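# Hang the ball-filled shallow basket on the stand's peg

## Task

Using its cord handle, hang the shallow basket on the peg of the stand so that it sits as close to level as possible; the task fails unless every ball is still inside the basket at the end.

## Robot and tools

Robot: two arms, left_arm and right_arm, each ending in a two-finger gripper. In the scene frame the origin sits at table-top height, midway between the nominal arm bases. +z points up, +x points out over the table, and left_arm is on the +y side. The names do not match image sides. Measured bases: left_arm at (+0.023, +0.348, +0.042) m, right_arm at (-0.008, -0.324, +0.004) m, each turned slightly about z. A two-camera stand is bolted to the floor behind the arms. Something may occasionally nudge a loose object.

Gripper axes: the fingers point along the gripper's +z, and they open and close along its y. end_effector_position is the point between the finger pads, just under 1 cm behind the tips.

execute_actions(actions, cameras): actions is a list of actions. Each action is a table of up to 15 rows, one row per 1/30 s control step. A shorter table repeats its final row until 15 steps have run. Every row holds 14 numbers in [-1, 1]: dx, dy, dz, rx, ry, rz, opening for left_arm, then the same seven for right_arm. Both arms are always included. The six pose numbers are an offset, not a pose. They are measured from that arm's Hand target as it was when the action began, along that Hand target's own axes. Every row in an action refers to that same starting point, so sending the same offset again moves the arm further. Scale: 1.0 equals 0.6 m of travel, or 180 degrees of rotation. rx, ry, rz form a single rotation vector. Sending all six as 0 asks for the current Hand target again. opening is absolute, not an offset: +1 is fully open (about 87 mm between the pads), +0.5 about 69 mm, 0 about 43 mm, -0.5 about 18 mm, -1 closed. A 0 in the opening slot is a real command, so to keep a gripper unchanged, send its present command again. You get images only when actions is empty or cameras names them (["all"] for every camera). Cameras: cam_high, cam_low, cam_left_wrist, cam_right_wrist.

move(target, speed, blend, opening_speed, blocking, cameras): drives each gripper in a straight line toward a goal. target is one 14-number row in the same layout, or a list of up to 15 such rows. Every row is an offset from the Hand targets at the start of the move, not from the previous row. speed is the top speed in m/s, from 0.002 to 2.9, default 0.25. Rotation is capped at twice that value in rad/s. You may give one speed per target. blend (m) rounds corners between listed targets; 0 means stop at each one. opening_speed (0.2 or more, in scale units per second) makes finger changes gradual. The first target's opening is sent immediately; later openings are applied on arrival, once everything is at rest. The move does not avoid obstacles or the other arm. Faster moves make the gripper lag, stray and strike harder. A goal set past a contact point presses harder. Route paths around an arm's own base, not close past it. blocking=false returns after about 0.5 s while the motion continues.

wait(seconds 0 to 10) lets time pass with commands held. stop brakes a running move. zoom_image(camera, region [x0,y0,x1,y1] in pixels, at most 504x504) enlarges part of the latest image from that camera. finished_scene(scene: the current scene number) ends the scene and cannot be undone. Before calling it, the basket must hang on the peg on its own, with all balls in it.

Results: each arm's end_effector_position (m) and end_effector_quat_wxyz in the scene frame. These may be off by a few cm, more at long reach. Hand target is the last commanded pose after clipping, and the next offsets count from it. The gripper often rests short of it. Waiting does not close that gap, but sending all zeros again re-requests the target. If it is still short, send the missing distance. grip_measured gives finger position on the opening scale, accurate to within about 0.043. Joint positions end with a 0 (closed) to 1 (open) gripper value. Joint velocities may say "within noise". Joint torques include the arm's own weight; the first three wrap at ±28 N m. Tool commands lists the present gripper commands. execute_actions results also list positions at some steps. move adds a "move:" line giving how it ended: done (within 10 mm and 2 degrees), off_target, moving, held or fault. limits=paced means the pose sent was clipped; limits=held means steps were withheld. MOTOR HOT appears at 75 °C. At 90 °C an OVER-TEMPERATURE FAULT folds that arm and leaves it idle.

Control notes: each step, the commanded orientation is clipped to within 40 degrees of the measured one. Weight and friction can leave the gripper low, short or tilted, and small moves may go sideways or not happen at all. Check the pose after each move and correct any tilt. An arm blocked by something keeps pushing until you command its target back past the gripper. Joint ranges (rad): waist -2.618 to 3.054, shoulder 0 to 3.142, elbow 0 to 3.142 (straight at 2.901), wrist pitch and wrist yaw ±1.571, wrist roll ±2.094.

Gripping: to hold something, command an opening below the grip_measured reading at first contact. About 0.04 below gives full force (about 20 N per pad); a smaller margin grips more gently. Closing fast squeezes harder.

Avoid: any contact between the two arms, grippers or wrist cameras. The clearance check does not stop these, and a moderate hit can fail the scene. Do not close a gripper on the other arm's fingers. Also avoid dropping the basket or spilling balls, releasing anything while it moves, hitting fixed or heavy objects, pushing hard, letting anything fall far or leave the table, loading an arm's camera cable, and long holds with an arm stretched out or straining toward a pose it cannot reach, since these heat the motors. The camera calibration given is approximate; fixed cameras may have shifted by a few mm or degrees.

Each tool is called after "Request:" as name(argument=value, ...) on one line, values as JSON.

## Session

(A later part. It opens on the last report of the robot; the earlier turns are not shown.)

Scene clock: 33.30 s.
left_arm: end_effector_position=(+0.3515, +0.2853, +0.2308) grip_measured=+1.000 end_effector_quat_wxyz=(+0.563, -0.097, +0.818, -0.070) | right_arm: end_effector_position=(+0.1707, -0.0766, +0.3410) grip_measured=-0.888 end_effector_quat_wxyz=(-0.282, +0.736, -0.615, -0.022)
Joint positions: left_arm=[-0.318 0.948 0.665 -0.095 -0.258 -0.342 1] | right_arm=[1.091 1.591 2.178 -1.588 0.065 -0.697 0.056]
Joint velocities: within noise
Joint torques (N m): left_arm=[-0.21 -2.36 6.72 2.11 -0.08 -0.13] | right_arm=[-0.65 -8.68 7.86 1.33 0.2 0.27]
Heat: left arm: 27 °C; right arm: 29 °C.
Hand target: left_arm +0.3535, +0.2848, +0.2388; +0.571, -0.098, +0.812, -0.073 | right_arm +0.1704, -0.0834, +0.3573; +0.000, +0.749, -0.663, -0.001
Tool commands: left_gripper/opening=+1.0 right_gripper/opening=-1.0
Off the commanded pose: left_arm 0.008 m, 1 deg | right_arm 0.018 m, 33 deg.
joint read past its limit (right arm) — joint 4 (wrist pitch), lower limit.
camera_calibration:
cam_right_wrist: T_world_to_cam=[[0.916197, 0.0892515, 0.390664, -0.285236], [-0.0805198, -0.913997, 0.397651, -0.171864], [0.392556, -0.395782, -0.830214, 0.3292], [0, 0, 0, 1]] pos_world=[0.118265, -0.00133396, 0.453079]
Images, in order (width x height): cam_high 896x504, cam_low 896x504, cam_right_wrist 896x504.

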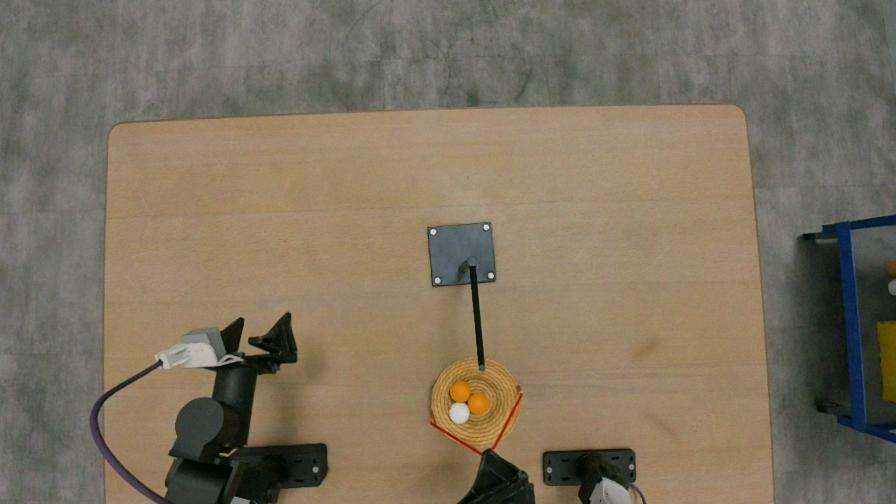

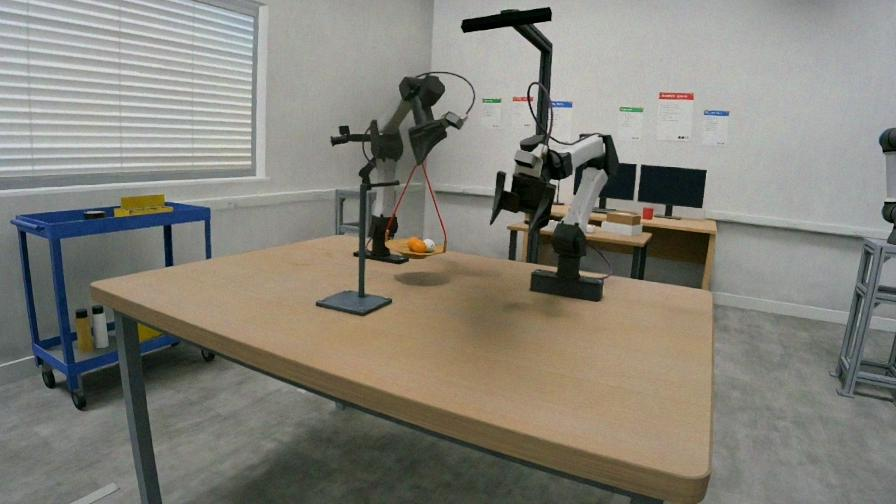

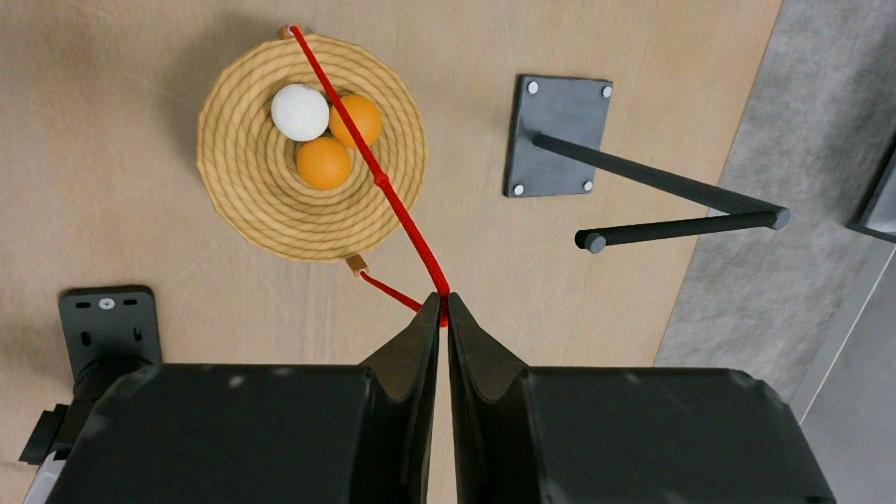

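Request:
move(target=[0,0,0,0,0,0,1,0.026,-0.13,0,0,0,0.055,-1], speed=0.08, cameras=["cam_low","cam_right_wrist","cam_high"])

Request:
zoom_image(camera="cam_low", region=[320, 120, 500, 260])

Scene clock: 38.00 s.
left_arm: end_effector_position=(+0.3515, +0.2853, +0.2308) grip_measured=+1.000 end_effector_quat_wxyz=(+0.563, -0.097, +0.818, -0.070) | right_arm: end_effector_position=(+0.2435, -0.0901, +0.3533) grip_measured=-0.888 end_effector_quat_wxyz=(-0.308, +0.669, -0.676, +0.005)
Joint positions: left_arm=[-0.318 0.948 0.665 -0.095 -0.258 -0.342 1] | right_arm=[0.878 1.731 2.374 -1.591 0.054 -0.721 0.056]
Joint torques (N m): left_arm=[-0.09 -2.29 6.76 2.13 -0.11 -0.14] | right_arm=[-0.62 -5.68 7.61 1.43 0.21 0.08]
Heat: left arm: 28 °C; right arm: 29 °C.
Hand target: left_arm +0.3535, +0.2848, +0.2388; +0.571, -0.098, +0.812, -0.073 | right_arm +0.2496, -0.0893, +0.3572; +0.000, +0.689, -0.725, -0.001
Off the commanded pose: left_arm 0.008 m, 1 deg | right_arm 0.007 m, 36 deg.
joint read past its limit (right arm) — joint 4 (wrist pitch), lower limit.
joint sent to its limit (right arm) — joint 4 (wrist pitch), lower limit. The joint targets are off in orientation, not in position.
move: off_target (right_arm)
camera_calibration:
cam_right_wrist: T_world_to_cam=[[0.901474, -0.0985737, 0.42146, -0.379739], [-0.26397, -0.896886, 0.354844, -0.121881], [0.343023, -0.431136, -0.83454, 0.315874], [0, 0, 0, 1]] pos_world=[0.2018, -0.0105609, 0.466903]
Images, in order (width x height): cam_high 896x504, cam_low 896x504, cam_right_wrist 896x504.

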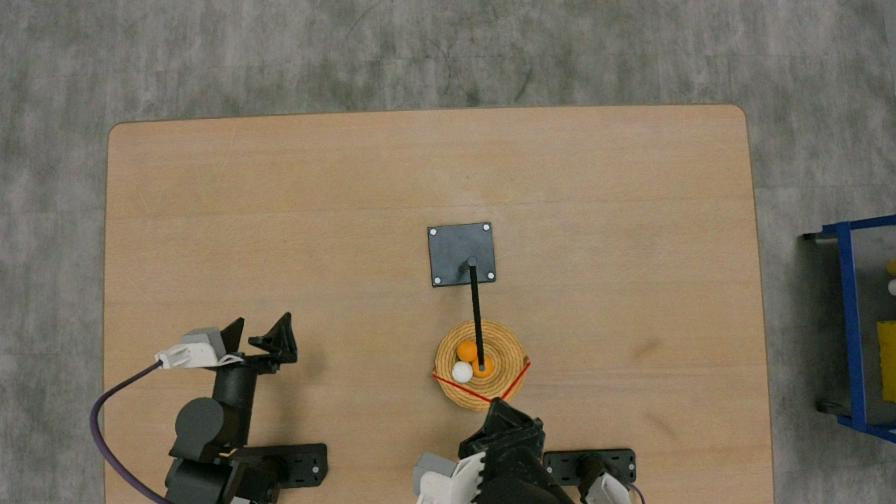

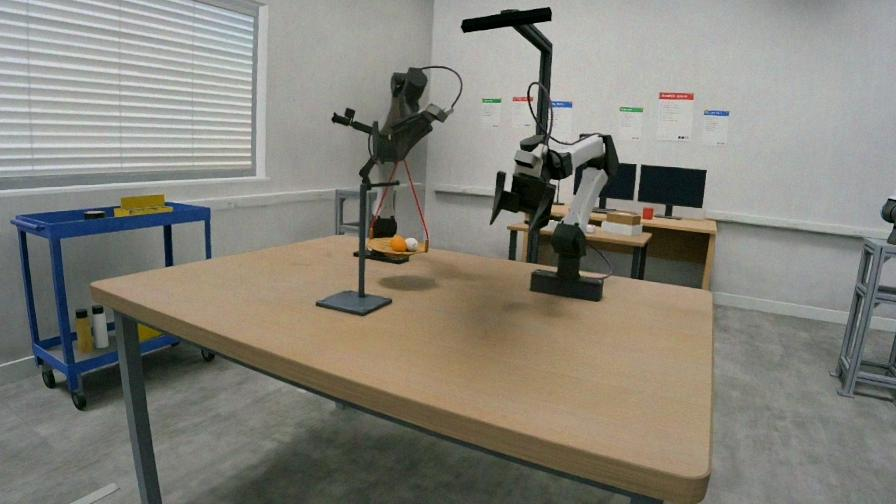

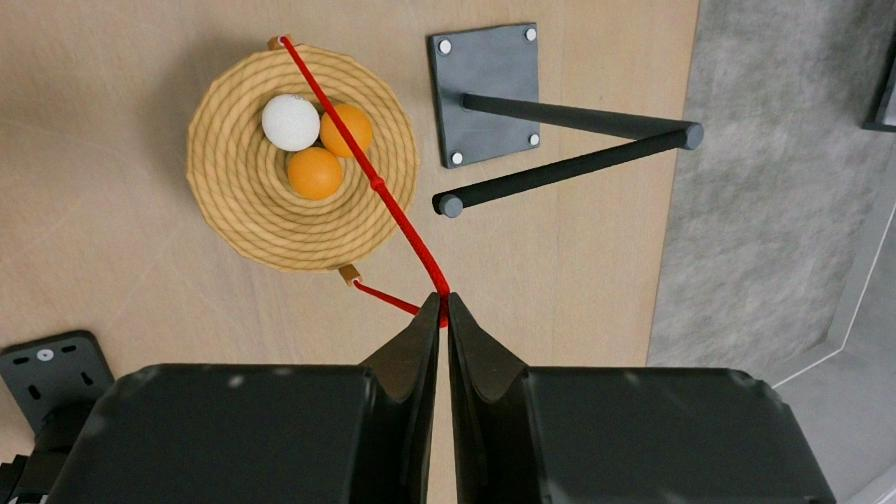

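Scaled by 2.800 from the camera's 896x504 image, which has a finer 1280x720 frame.

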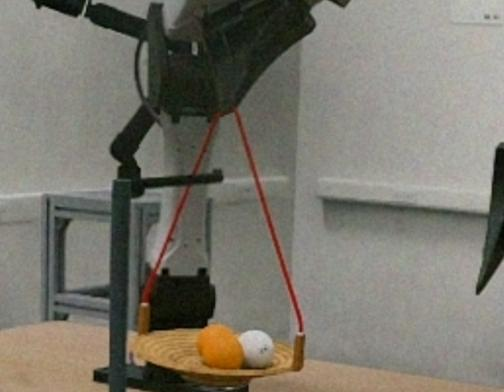

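Request:
move(target=[0,0,0,0,0,0,1,-0.019,-0.11,0,0,0,0,-1], speed=0.07, cameras=["cam_low","cam_right_wrist","cam_high"])

Request:
zoom_image(camera="cam_low", region=[320, 120, 500, 260])

Scene clock: 43.40 s.
left_arm: end_effector_position=(+0.3515, +0.2853, +0.2308) grip_measured=+1.000 end_effector_quat_wxyz=(+0.563, -0.097, +0.818, -0.070) | right_arm: end_effector_position=(+0.3088, -0.0810, +0.3545) grip_measured=-0.888 end_effector_quat_wxyz=(-0.327, +0.672, -0.663, +0.040)
Joint positions: left_arm=[-0.318 0.948 0.665 -0.095 -0.258 -0.342 1] | right_arm=[0.777 1.937 2.627 -1.592 0.054 -0.847 0.056]
Joint torques (N m): left_arm=[-0.1 -2.24 6.72 2.12 -0.06 -0.13] | right_arm=[-0.61 -7.25 7.32 1.5 0.26 0.08]
Heat: left arm: 28 °C; right arm: 29 °C.
Hand target: left_arm +0.3535, +0.2848, +0.2388; +0.571, -0.098, +0.812, -0.073 | right_arm +0.3161, -0.0813, +0.3573; +0.000, +0.689, -0.725, -0.001
Off the commanded pose: left_arm 0.008 m, 1 deg | right_arm 0.008 m, 39 deg.
joint read past its limit (right arm) — joint 4 (wrist pitch), lower limit.
joint sent to its limit (right arm) — joint 4 (wrist pitch), lower limit. The joint targets are off in orientation, not in position.
move: off_target (right_arm)
camera_calibration:
cam_right_wrist: T_world_to_cam=[[0.864181, -0.0876389, 0.49549, -0.452072], [-0.29308, -0.888107, 0.354076, -0.0869299], [0.409018, -0.451204, -0.79317, 0.261774], [0, 0, 0, 1]] pos_world=[0.258124, 0.00129158, 0.462409]
Images, in order (width x height): cam_high 896x504, cam_low 896x504, cam_right_wrist 896x504.

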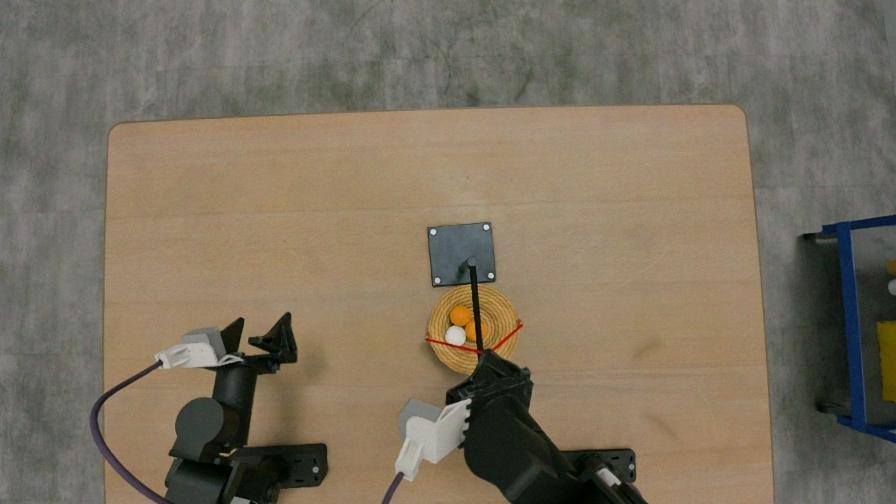

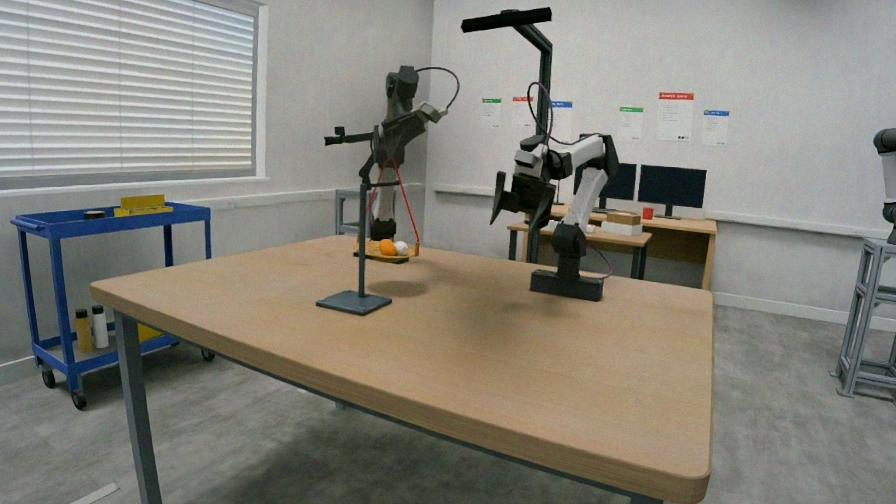

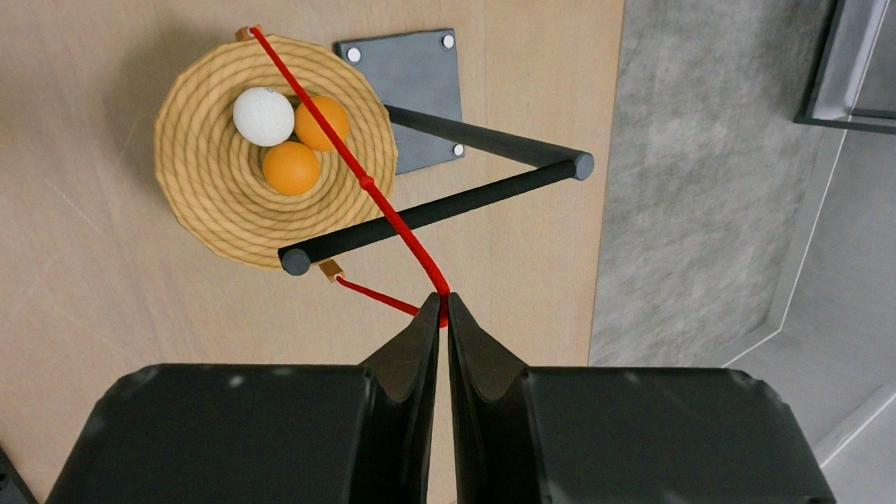

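Scaled by 2.800 from the camera's 896x504 image, which has a finer 1280x720 frame.

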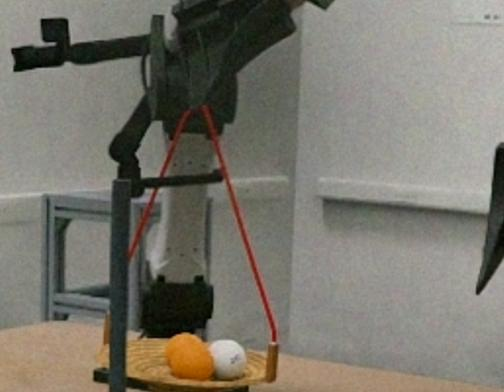

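Request:
move(target=[0,0,0,0,0,0,1,0,0,0.058,0,0,0,-1], speed=0.08, cameras=["cam_low","cam_right_wrist"])

Request:
zoom_image(camera="cam_low", region=[320, 120, 500, 260])

Scene clock: 48.07 s.
left_arm: end_effector_position=(+0.3515, +0.2853, +0.2308) grip_measured=+1.000 end_effector_quat_wxyz=(+0.563, -0.097, +0.818, -0.070) | right_arm: end_effector_position=(+0.3095, -0.0818, +0.3294) grip_measured=-0.888 end_effector_quat_wxyz=(-0.286, +0.682, -0.672, +0.039)
Joint positions: left_arm=[-0.318 0.948 0.665 -0.095 -0.258 -0.342 1] | right_arm=[0.775 1.944 2.548 -1.592 0.054 -0.847 0.056]
Joint torques (N m): left_arm=[-0.1 -2.26 6.83 2.1 -0.08 -0.15] | right_arm=[-0.72 -7.21 5.14 1.37 0.17 0.21]
Heat: left arm: 28 °C; right arm: 29 °C.
Hand target: left_arm +0.3535, +0.2848, +0.2388; +0.571, -0.098, +0.812, -0.073 | right_arm +0.3160, -0.0812, +0.3224; +0.000, +0.689, -0.724, -0.001
Off the commanded pose: left_arm 0.008 m, 1 deg | right_arm 0.010 m, 34 deg.
joint read past its limit (right arm) — joint 4 (wrist pitch), lower limit.
joint sent to its limit (right arm) — joint 4 (wrist pitch), lower limit. The joint targets are off in orientation, not in position.
move: off_target (right_arm)
camera_calibration:
cam_right_wrist: T_world_to_cam=[[0.893563, -0.0616944, 0.444679, -0.430559], [-0.270689, -0.864247, 0.424033, -0.106609], [0.358153, -0.49927, -0.788959, 0.251605], [0, 0, 0, 1]] pos_world=[0.265761, 0.00691959, 0.435173]
Images, in order (width x height): cam_low 896x504, cam_right_wrist 896x504.

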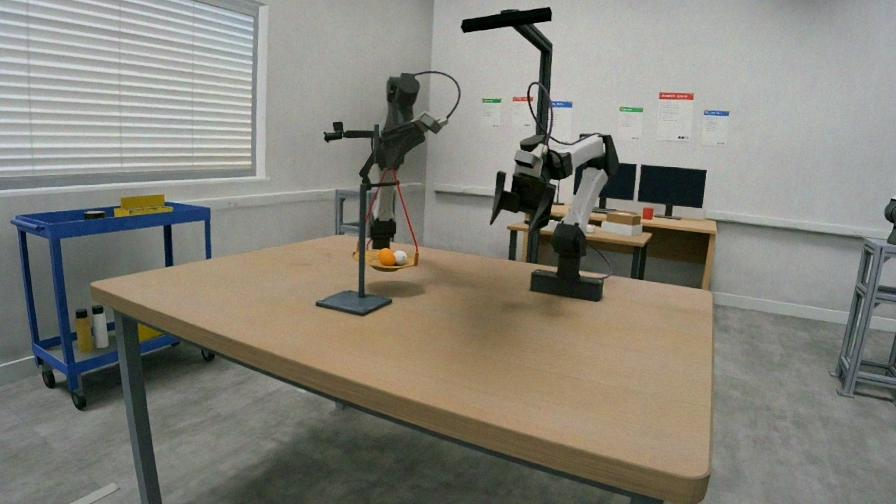

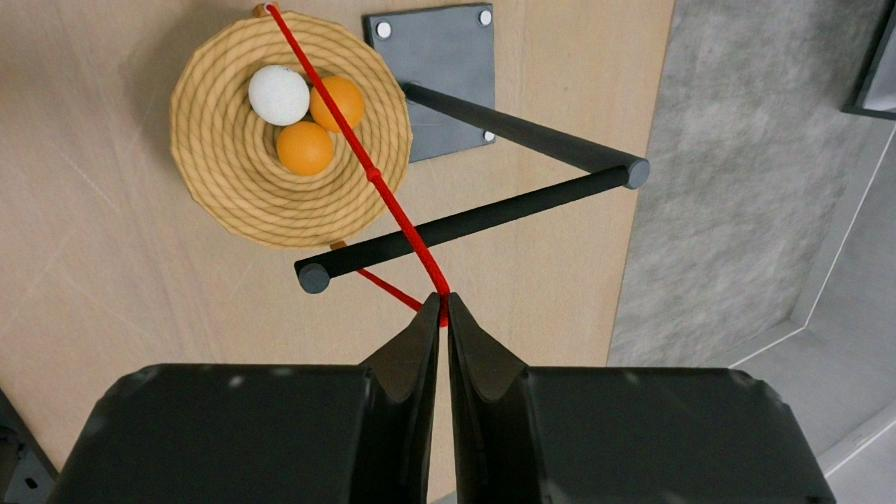

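Scaled by 2.800 from the camera's 896x504 image, which has a finer 1280x720 frame.

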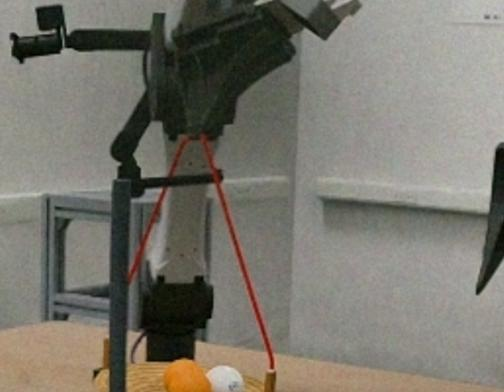

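Request:
move(target=[0,0,0,0,0,0,1,0,0,0.028,0,0,0,-1], speed=0.08)

Request:
move(target=[0,0,0,0,0,0,1,0,0,0.012,0,0,0,-1], speed=0.08, cameras=["cam_low","cam_right_wrist"])

Request:
zoom_image(camera="cam_low", region=[320, 120, 500, 260])

Scene clock: 52.00 s.
left_arm: end_effector_position=(+0.3515, +0.2853, +0.2308) grip_measured=+1.000 end_effector_quat_wxyz=(+0.563, -0.097, +0.818, -0.070) | right_arm: end_effector_position=(+0.3111, -0.0820, +0.3116) grip_measured=-0.888 end_effector_quat_wxyz=(-0.257, +0.687, -0.679, +0.039)
Joint positions: left_arm=[-0.318 0.948 0.665 -0.095 -0.258 -0.342 1] | right_arm=[0.772 1.959 2.505 -1.592 0.054 -0.846 0.056]
Joint torques (N m): left_arm=[-0.17 -2.32 6.86 2.13 -0.07 -0.14] | right_arm=[-0.68 -7.88 5.31 1.29 0.13 0.26]
Heat: left arm: 28 °C; right arm: 29 °C.
Hand target: left_arm +0.3535, +0.2848, +0.2388; +0.571, -0.098, +0.812, -0.073 | right_arm +0.3161, -0.0812, +0.3056; +0.000, +0.689, -0.725, -0.001
Off the commanded pose: left_arm 0.008 m, 1 deg | right_arm 0.008 m, 30 deg.
joint read past its limit (right arm) — joint 4 (wrist pitch), lower limit.
joint sent to its limit (right arm) — joint 4 (wrist pitch), lower limit. The joint targets are off in orientation, not in position.
move: off_target (right_arm)

Scene clock: 55.47 s.
left_arm: end_effector_position=(+0.3515, +0.2853, +0.2308) grip_measured=+1.000 end_effector_quat_wxyz=(+0.563, -0.097, +0.818, -0.070) | right_arm: end_effector_position=(+0.3103, -0.0826, +0.3068) grip_measured=-0.888 end_effector_quat_wxyz=(-0.249, +0.688, -0.681, +0.038)
Joint positions: left_arm=[-0.318 0.948 0.665 -0.095 -0.258 -0.342 1] | right_arm=[0.772 1.959 2.488 -1.592 0.054 -0.843 0.056]
Joint torques (N m): left_arm=[-0.16 -2.28 6.69 2.09 -0.08 -0.15] | right_arm=[-0.76 -7.39 5.34 1.27 0.11 0.27]
Heat: left arm: 28 °C; right arm: 29 °C.
Hand target: left_arm +0.3535, +0.2848, +0.2388; +0.571, -0.098, +0.812, -0.073 | right_arm +0.3161, -0.0812, +0.2984; +0.000, +0.689, -0.725, -0.001
Off the commanded pose: left_arm 0.008 m, 1 deg | right_arm 0.010 m, 29 deg.
joint read past its limit (right arm) — joint 4 (wrist pitch), lower limit.
joint sent to its limit (right arm) — joint 4 (wrist pitch), lower limit. The joint targets are off in orientation, not in position.
move: off_target (right_arm)
camera_calibration:
cam_right_wrist: T_world_to_cam=[[0.916878, -0.0459431, 0.396514, -0.41241], [-0.250302, -0.839968, 0.48146, -0.119335], [0.310939, -0.540688, -0.781648, 0.242109], [0, 0, 0, 1]] pos_world=[0.272979, 0.0117203, 0.410226]
Images, in order (width x height): cam_low 896x504, cam_right_wrist 896x504.

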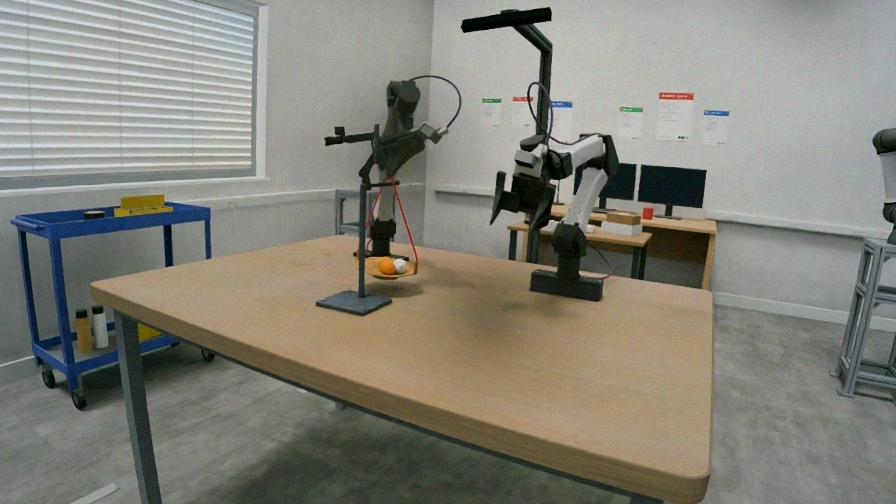

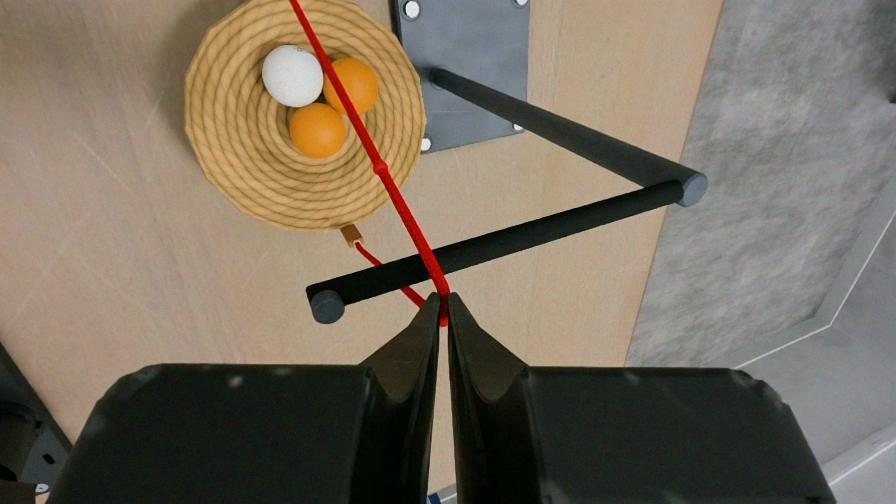

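Scaled by 2.800 from the camera's 896x504 image, which has a finer 1280x720 frame.

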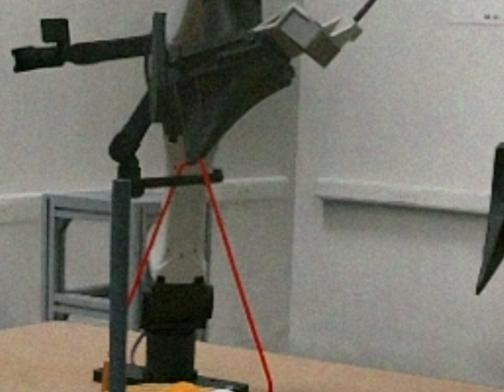

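Request:
move(target=[0,0,0,0,0,0,1,-0.0025,0,0.012,0,0,0,-1], speed=0.08)

Request:
move(target=[0,0,0,0,0,0,1,0,0,0.012,0,0,0,-1], speed=0.08, cameras=["cam_low","cam_right_wrist"])

Request:
zoom_image(camera="cam_low", region=[320, 120, 500, 260])

Scene clock: 59.00 s.
left_arm: end_effector_position=(+0.3515, +0.2853, +0.2308) grip_measured=+1.000 end_effector_quat_wxyz=(+0.563, -0.097, +0.818, -0.070) | right_arm: end_effector_position=(+0.3116, -0.0812, +0.2988) grip_measured=-0.888 end_effector_quat_wxyz=(-0.238, +0.689, -0.684, +0.037)
Joint positions: left_arm=[-0.318 0.948 0.665 -0.095 -0.258 -0.342 1] | right_arm=[0.772 1.973 2.478 -1.592 0.054 -0.839 0.056]
Joint torques (N m): left_arm=[-0.16 -2.33 6.79 2.12 -0.11 -0.11] | right_arm=[-0.64 -7.91 5.33 1.23 0.08 0.26]
Heat: left arm: 29 °C; right arm: 29 °C.
Hand target: left_arm +0.3535, +0.2848, +0.2388; +0.571, -0.098, +0.812, -0.073 | right_arm +0.3161, -0.0797, +0.2913; +0.000, +0.689, -0.725, -0.001
Off the commanded pose: left_arm 0.008 m, 1 deg | right_arm 0.009 m, 28 deg.
joint read past its limit (right arm) — joint 4 (wrist pitch), lower limit.
joint sent to its limit (right arm) — joint 4 (wrist pitch), lower limit. The joint targets are off in orientation, not in position.
move: off_target (right_arm)

Scene clock: 62.20 s.
left_arm: end_effector_position=(+0.3515, +0.2853, +0.2308) grip_measured=+1.000 end_effector_quat_wxyz=(+0.563, -0.097, +0.818, -0.070) | right_arm: end_effector_position=(+0.3115, -0.0813, +0.2966) grip_measured=-0.888 end_effector_quat_wxyz=(-0.234, +0.689, -0.685, +0.037)
Joint positions: left_arm=[-0.318 0.948 0.665 -0.095 -0.258 -0.342 1] | right_arm=[0.772 1.973 2.469 -1.591 0.054 -0.839 0.056]
Joint torques (N m): left_arm=[-0.12 -2.21 6.87 2.12 -0.07 -0.11] | right_arm=[-0.73 -7.32 4.46 1.21 0.06 0.29]
Heat: left arm: 29 °C; right arm: 29 °C.
Hand target: left_arm +0.3535, +0.2848, +0.2388; +0.571, -0.098, +0.812, -0.073 | right_arm +0.3161, -0.0797, +0.2840; +0.000, +0.689, -0.725, -0.001
Off the commanded pose: left_arm 0.008 m, 1 deg | right_arm 0.013 m, 28 deg.
joint read past its limit (right arm) — joint 4 (wrist pitch), lower limit.
joint sent to its limit (right arm) — joint 4 (wrist pitch), lower limit. The joint targets are off in orientation, not in position.
move: off_target (right_arm)
camera_calibration:
cam_right_wrist: T_world_to_cam=[[0.925858, -0.0426651, 0.375455, -0.40569], [-0.242254, -0.829568, 0.503121, -0.121197], [0.289999, -0.556774, -0.778398, 0.238704], [0, 0, 0, 1]] pos_world=[0.277027, 0.0150546, 0.399102]
Images, in order (width x height): cam_low 896x504, cam_right_wrist 896x504.

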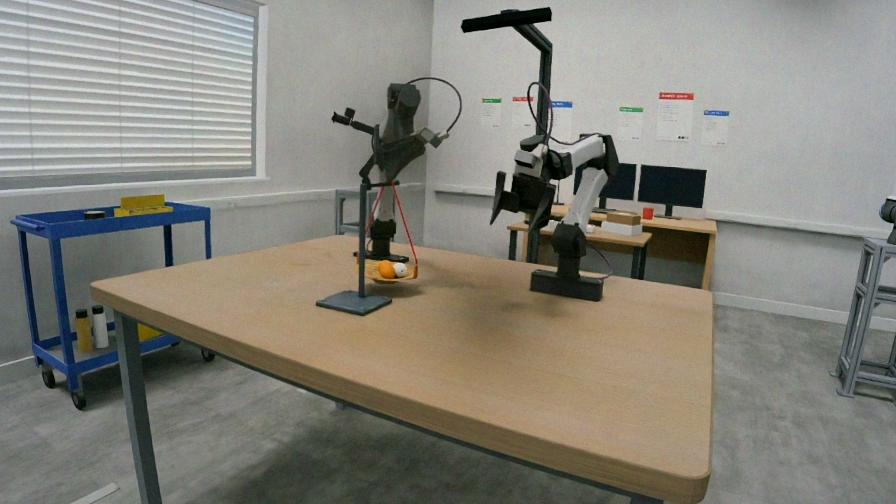

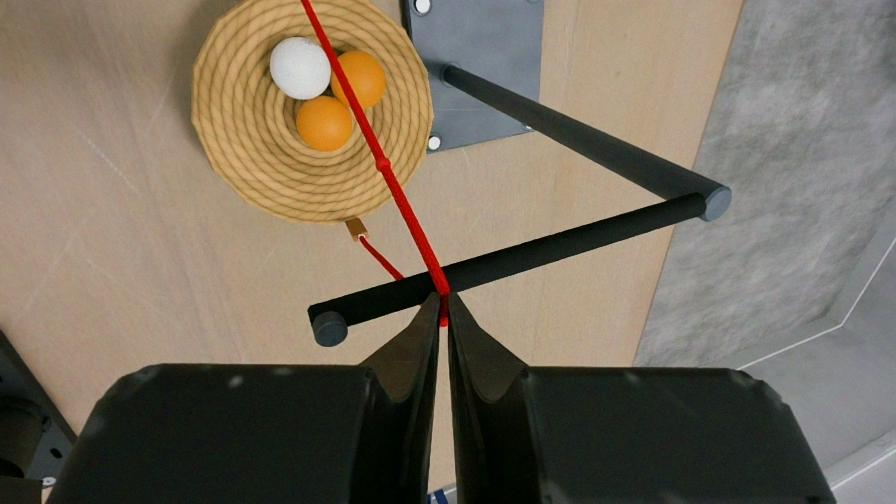

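Scaled by 2.800 from the camera's 896x504 image, which has a finer 1280x720 frame.

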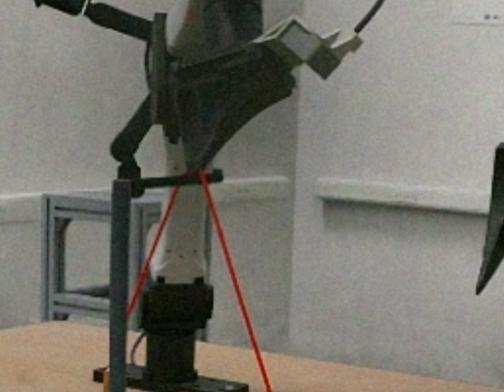

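Request:
move(target=[0,0,0,0,0,0,1,0,0,0.008,0,0,0,-1], speed=0.08, cameras=["cam_low","cam_right_wrist"])

Request:
zoom_image(camera="cam_low", region=[320, 160, 500, 300])

Request:
zoom_image(camera="cam_right_wrist", region=[300, 160, 560, 340])

Scene clock: 65.37 s.
left_arm: end_effector_position=(+0.3515, +0.2853, +0.2308) grip_measured=+1.000 end_effector_quat_wxyz=(+0.563, -0.097, +0.818, -0.070) | right_arm: end_effector_position=(+0.3116, -0.0811, +0.2955) grip_measured=-0.888 end_effector_quat_wxyz=(-0.233, +0.689, -0.685, +0.037)
Joint positions: left_arm=[-0.318 0.948 0.665 -0.095 -0.258 -0.342 1] | right_arm=[0.772 1.973 2.464 -1.588 0.054 -0.837 0.056]
Joint torques (N m): left_arm=[-0.21 -2.25 6.76 2.13 -0.07 -0.14] | right_arm=[-0.83 -6.89 3.92 1.18 0.04 0.28]
Heat: left arm: 29 °C; right arm: 29 °C.
Hand target: left_arm +0.3535, +0.2848, +0.2388; +0.571, -0.098, +0.812, -0.073 | right_arm +0.3161, -0.0797, +0.2792; +0.000, +0.689, -0.725, -0.001
Off the commanded pose: left_arm 0.008 m, 1 deg | right_arm 0.017 m, 27 deg.
joint read past its limit (right arm) — joint 4 (wrist pitch), lower limit.
joint sent to its limit (right arm) — joint 4 (wrist pitch), lower limit. The joint targets are off in orientation, not in position.
move: off_target (right_arm)
camera_calibration:
cam_right_wrist: T_world_to_cam=[[0.926556, -0.043158, 0.373674, -0.405073], [-0.242095, -0.828728, 0.50458, -0.120799], [0.287897, -0.557986, -0.77831, 0.238442], [0, 0, 0, 1]] pos_world=[0.277431, 0.0154557, 0.397899]
Images, in order (width x height): cam_low 896x504, cam_right_wrist 896x504.

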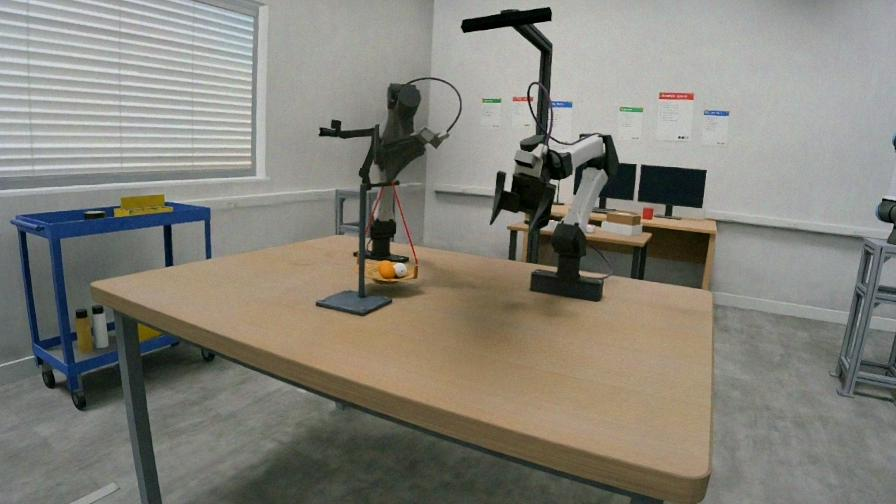

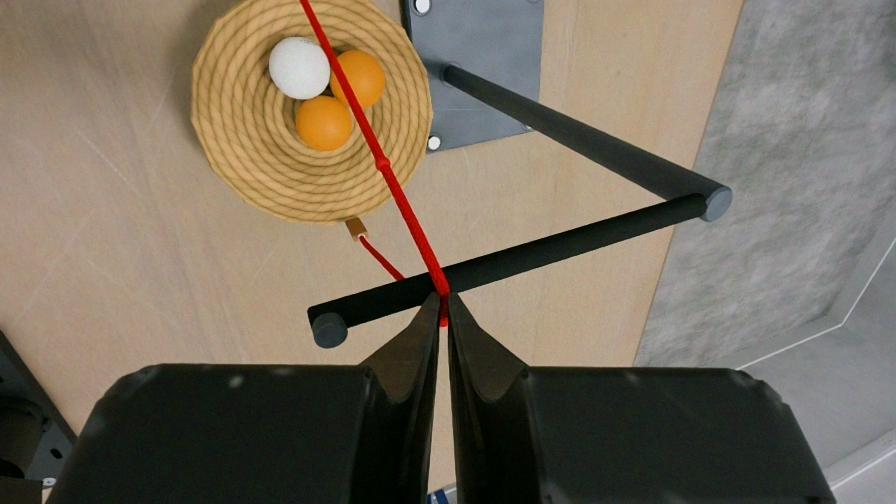

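Scaled by 2.800 from the camera's 896x504 image, which has a finer 1280x720 frame.

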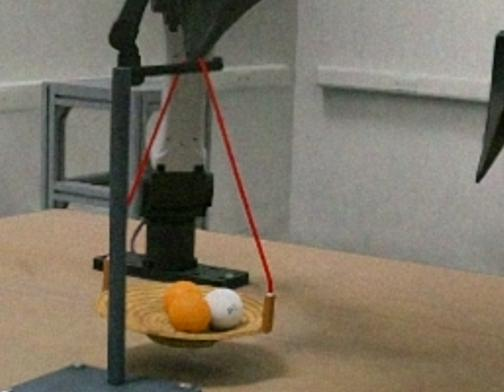

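Scaled by 1.938 from the camera's 896x504 image, which has a finer 1280x720 frame.

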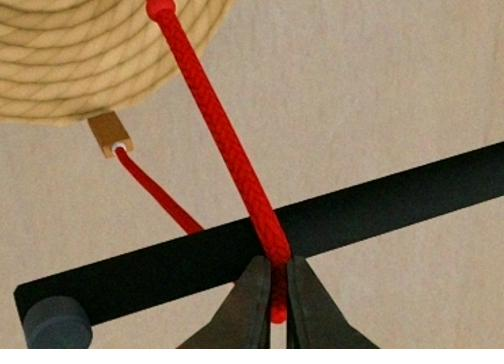

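Request:
move(target=[[0,0,0,0,0,0,1,0,0,-0.0155,0,0,0,-1],[0,0,0,0,0,0,1,0,0,-0.0155,0,0,0,-0.5]], speed=0.05, opening_speed=0.3, cameras=["cam_low","cam_right_wrist"])

Request:
zoom_image(camera="cam_low", region=[320, 160, 500, 300])

Request:
zoom_image(camera="cam_right_wrist", region=[300, 160, 560, 340])

Scene clock: 71.97 s.
left_arm: end_effector_position=(+0.3515, +0.2853, +0.2308) grip_measured=+1.000 end_effector_quat_wxyz=(+0.563, -0.097, +0.818, -0.070) | right_arm: end_effector_position=(+0.3166, -0.0799, +0.2978) grip_measured=-0.501 end_effector_quat_wxyz=(-0.243, +0.685, -0.686, +0.040)
Joint positions: left_arm=[-0.318 0.948 0.665 -0.095 -0.258 -0.342 1] | right_arm=[0.768 1.973 2.465 -1.568 0.061 -0.837 0.25]
Joint torques (N m): left_arm=[-0.2 -2.26 6.83 2.12 -0.07 -0.13] | right_arm=[-0.31 -7.72 5.98 1 0.02 0.24]
Heat: left arm: 29 °C; right arm: 30 °C.
Hand target: left_arm +0.3535, +0.2848, +0.2388; +0.571, -0.098, +0.812, -0.073 | right_arm +0.3162, -0.0798, +0.2885; +0.000, +0.689, -0.725, -0.001
Off the commanded pose: left_arm 0.008 m, 1 deg | right_arm 0.009 m, 29 deg.
joint sent to its limit (right arm) — joint 4 (wrist pitch), lower limit. The joint targets are off in orientation, not in position.
move: off_target (right_arm); target 2's new opening was sent with right_arm's hand 0.008 m and 27 deg from that target
camera_calibration:
cam_right_wrist: T_world_to_cam=[[0.918891, -0.0529957, 0.390936, -0.414073], [-0.257044, -0.832155, 0.491371, -0.111515], [0.299279, -0.552004, -0.778282, 0.236353], [0, 0, 0, 1]] pos_world=[0.281088, 0.0157259, 0.400621]
Images, in order (width x height): cam_low 896x504, cam_right_wrist 896x504.

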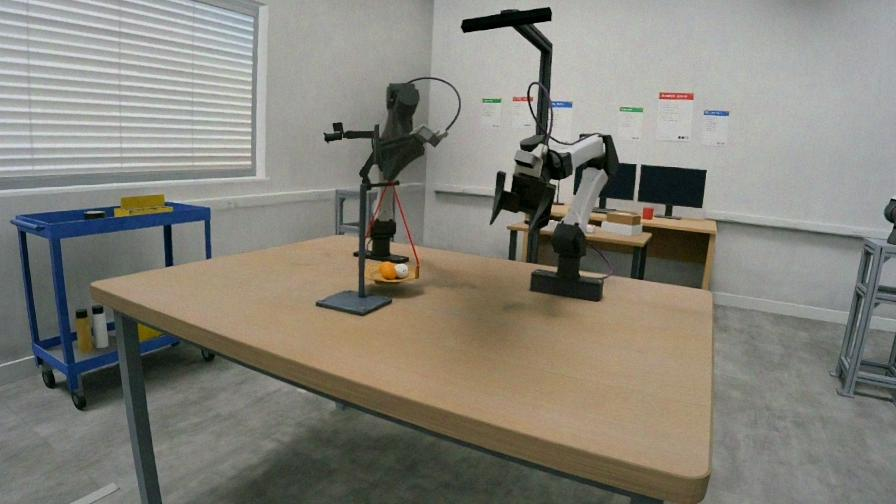

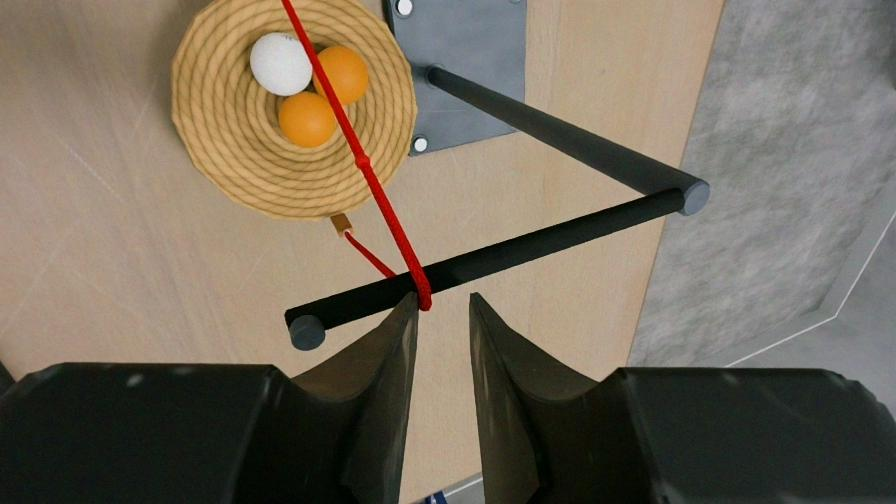

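Scaled by 2.800 from the camera's 896x504 image, which has a finer 1280x720 frame.

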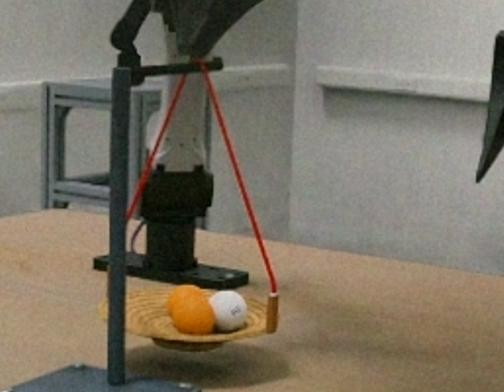

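Scaled by 1.938 from the camera's 896x504 image, which has a finer 1280x720 frame.

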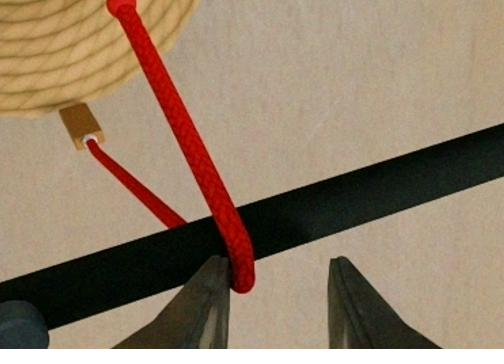

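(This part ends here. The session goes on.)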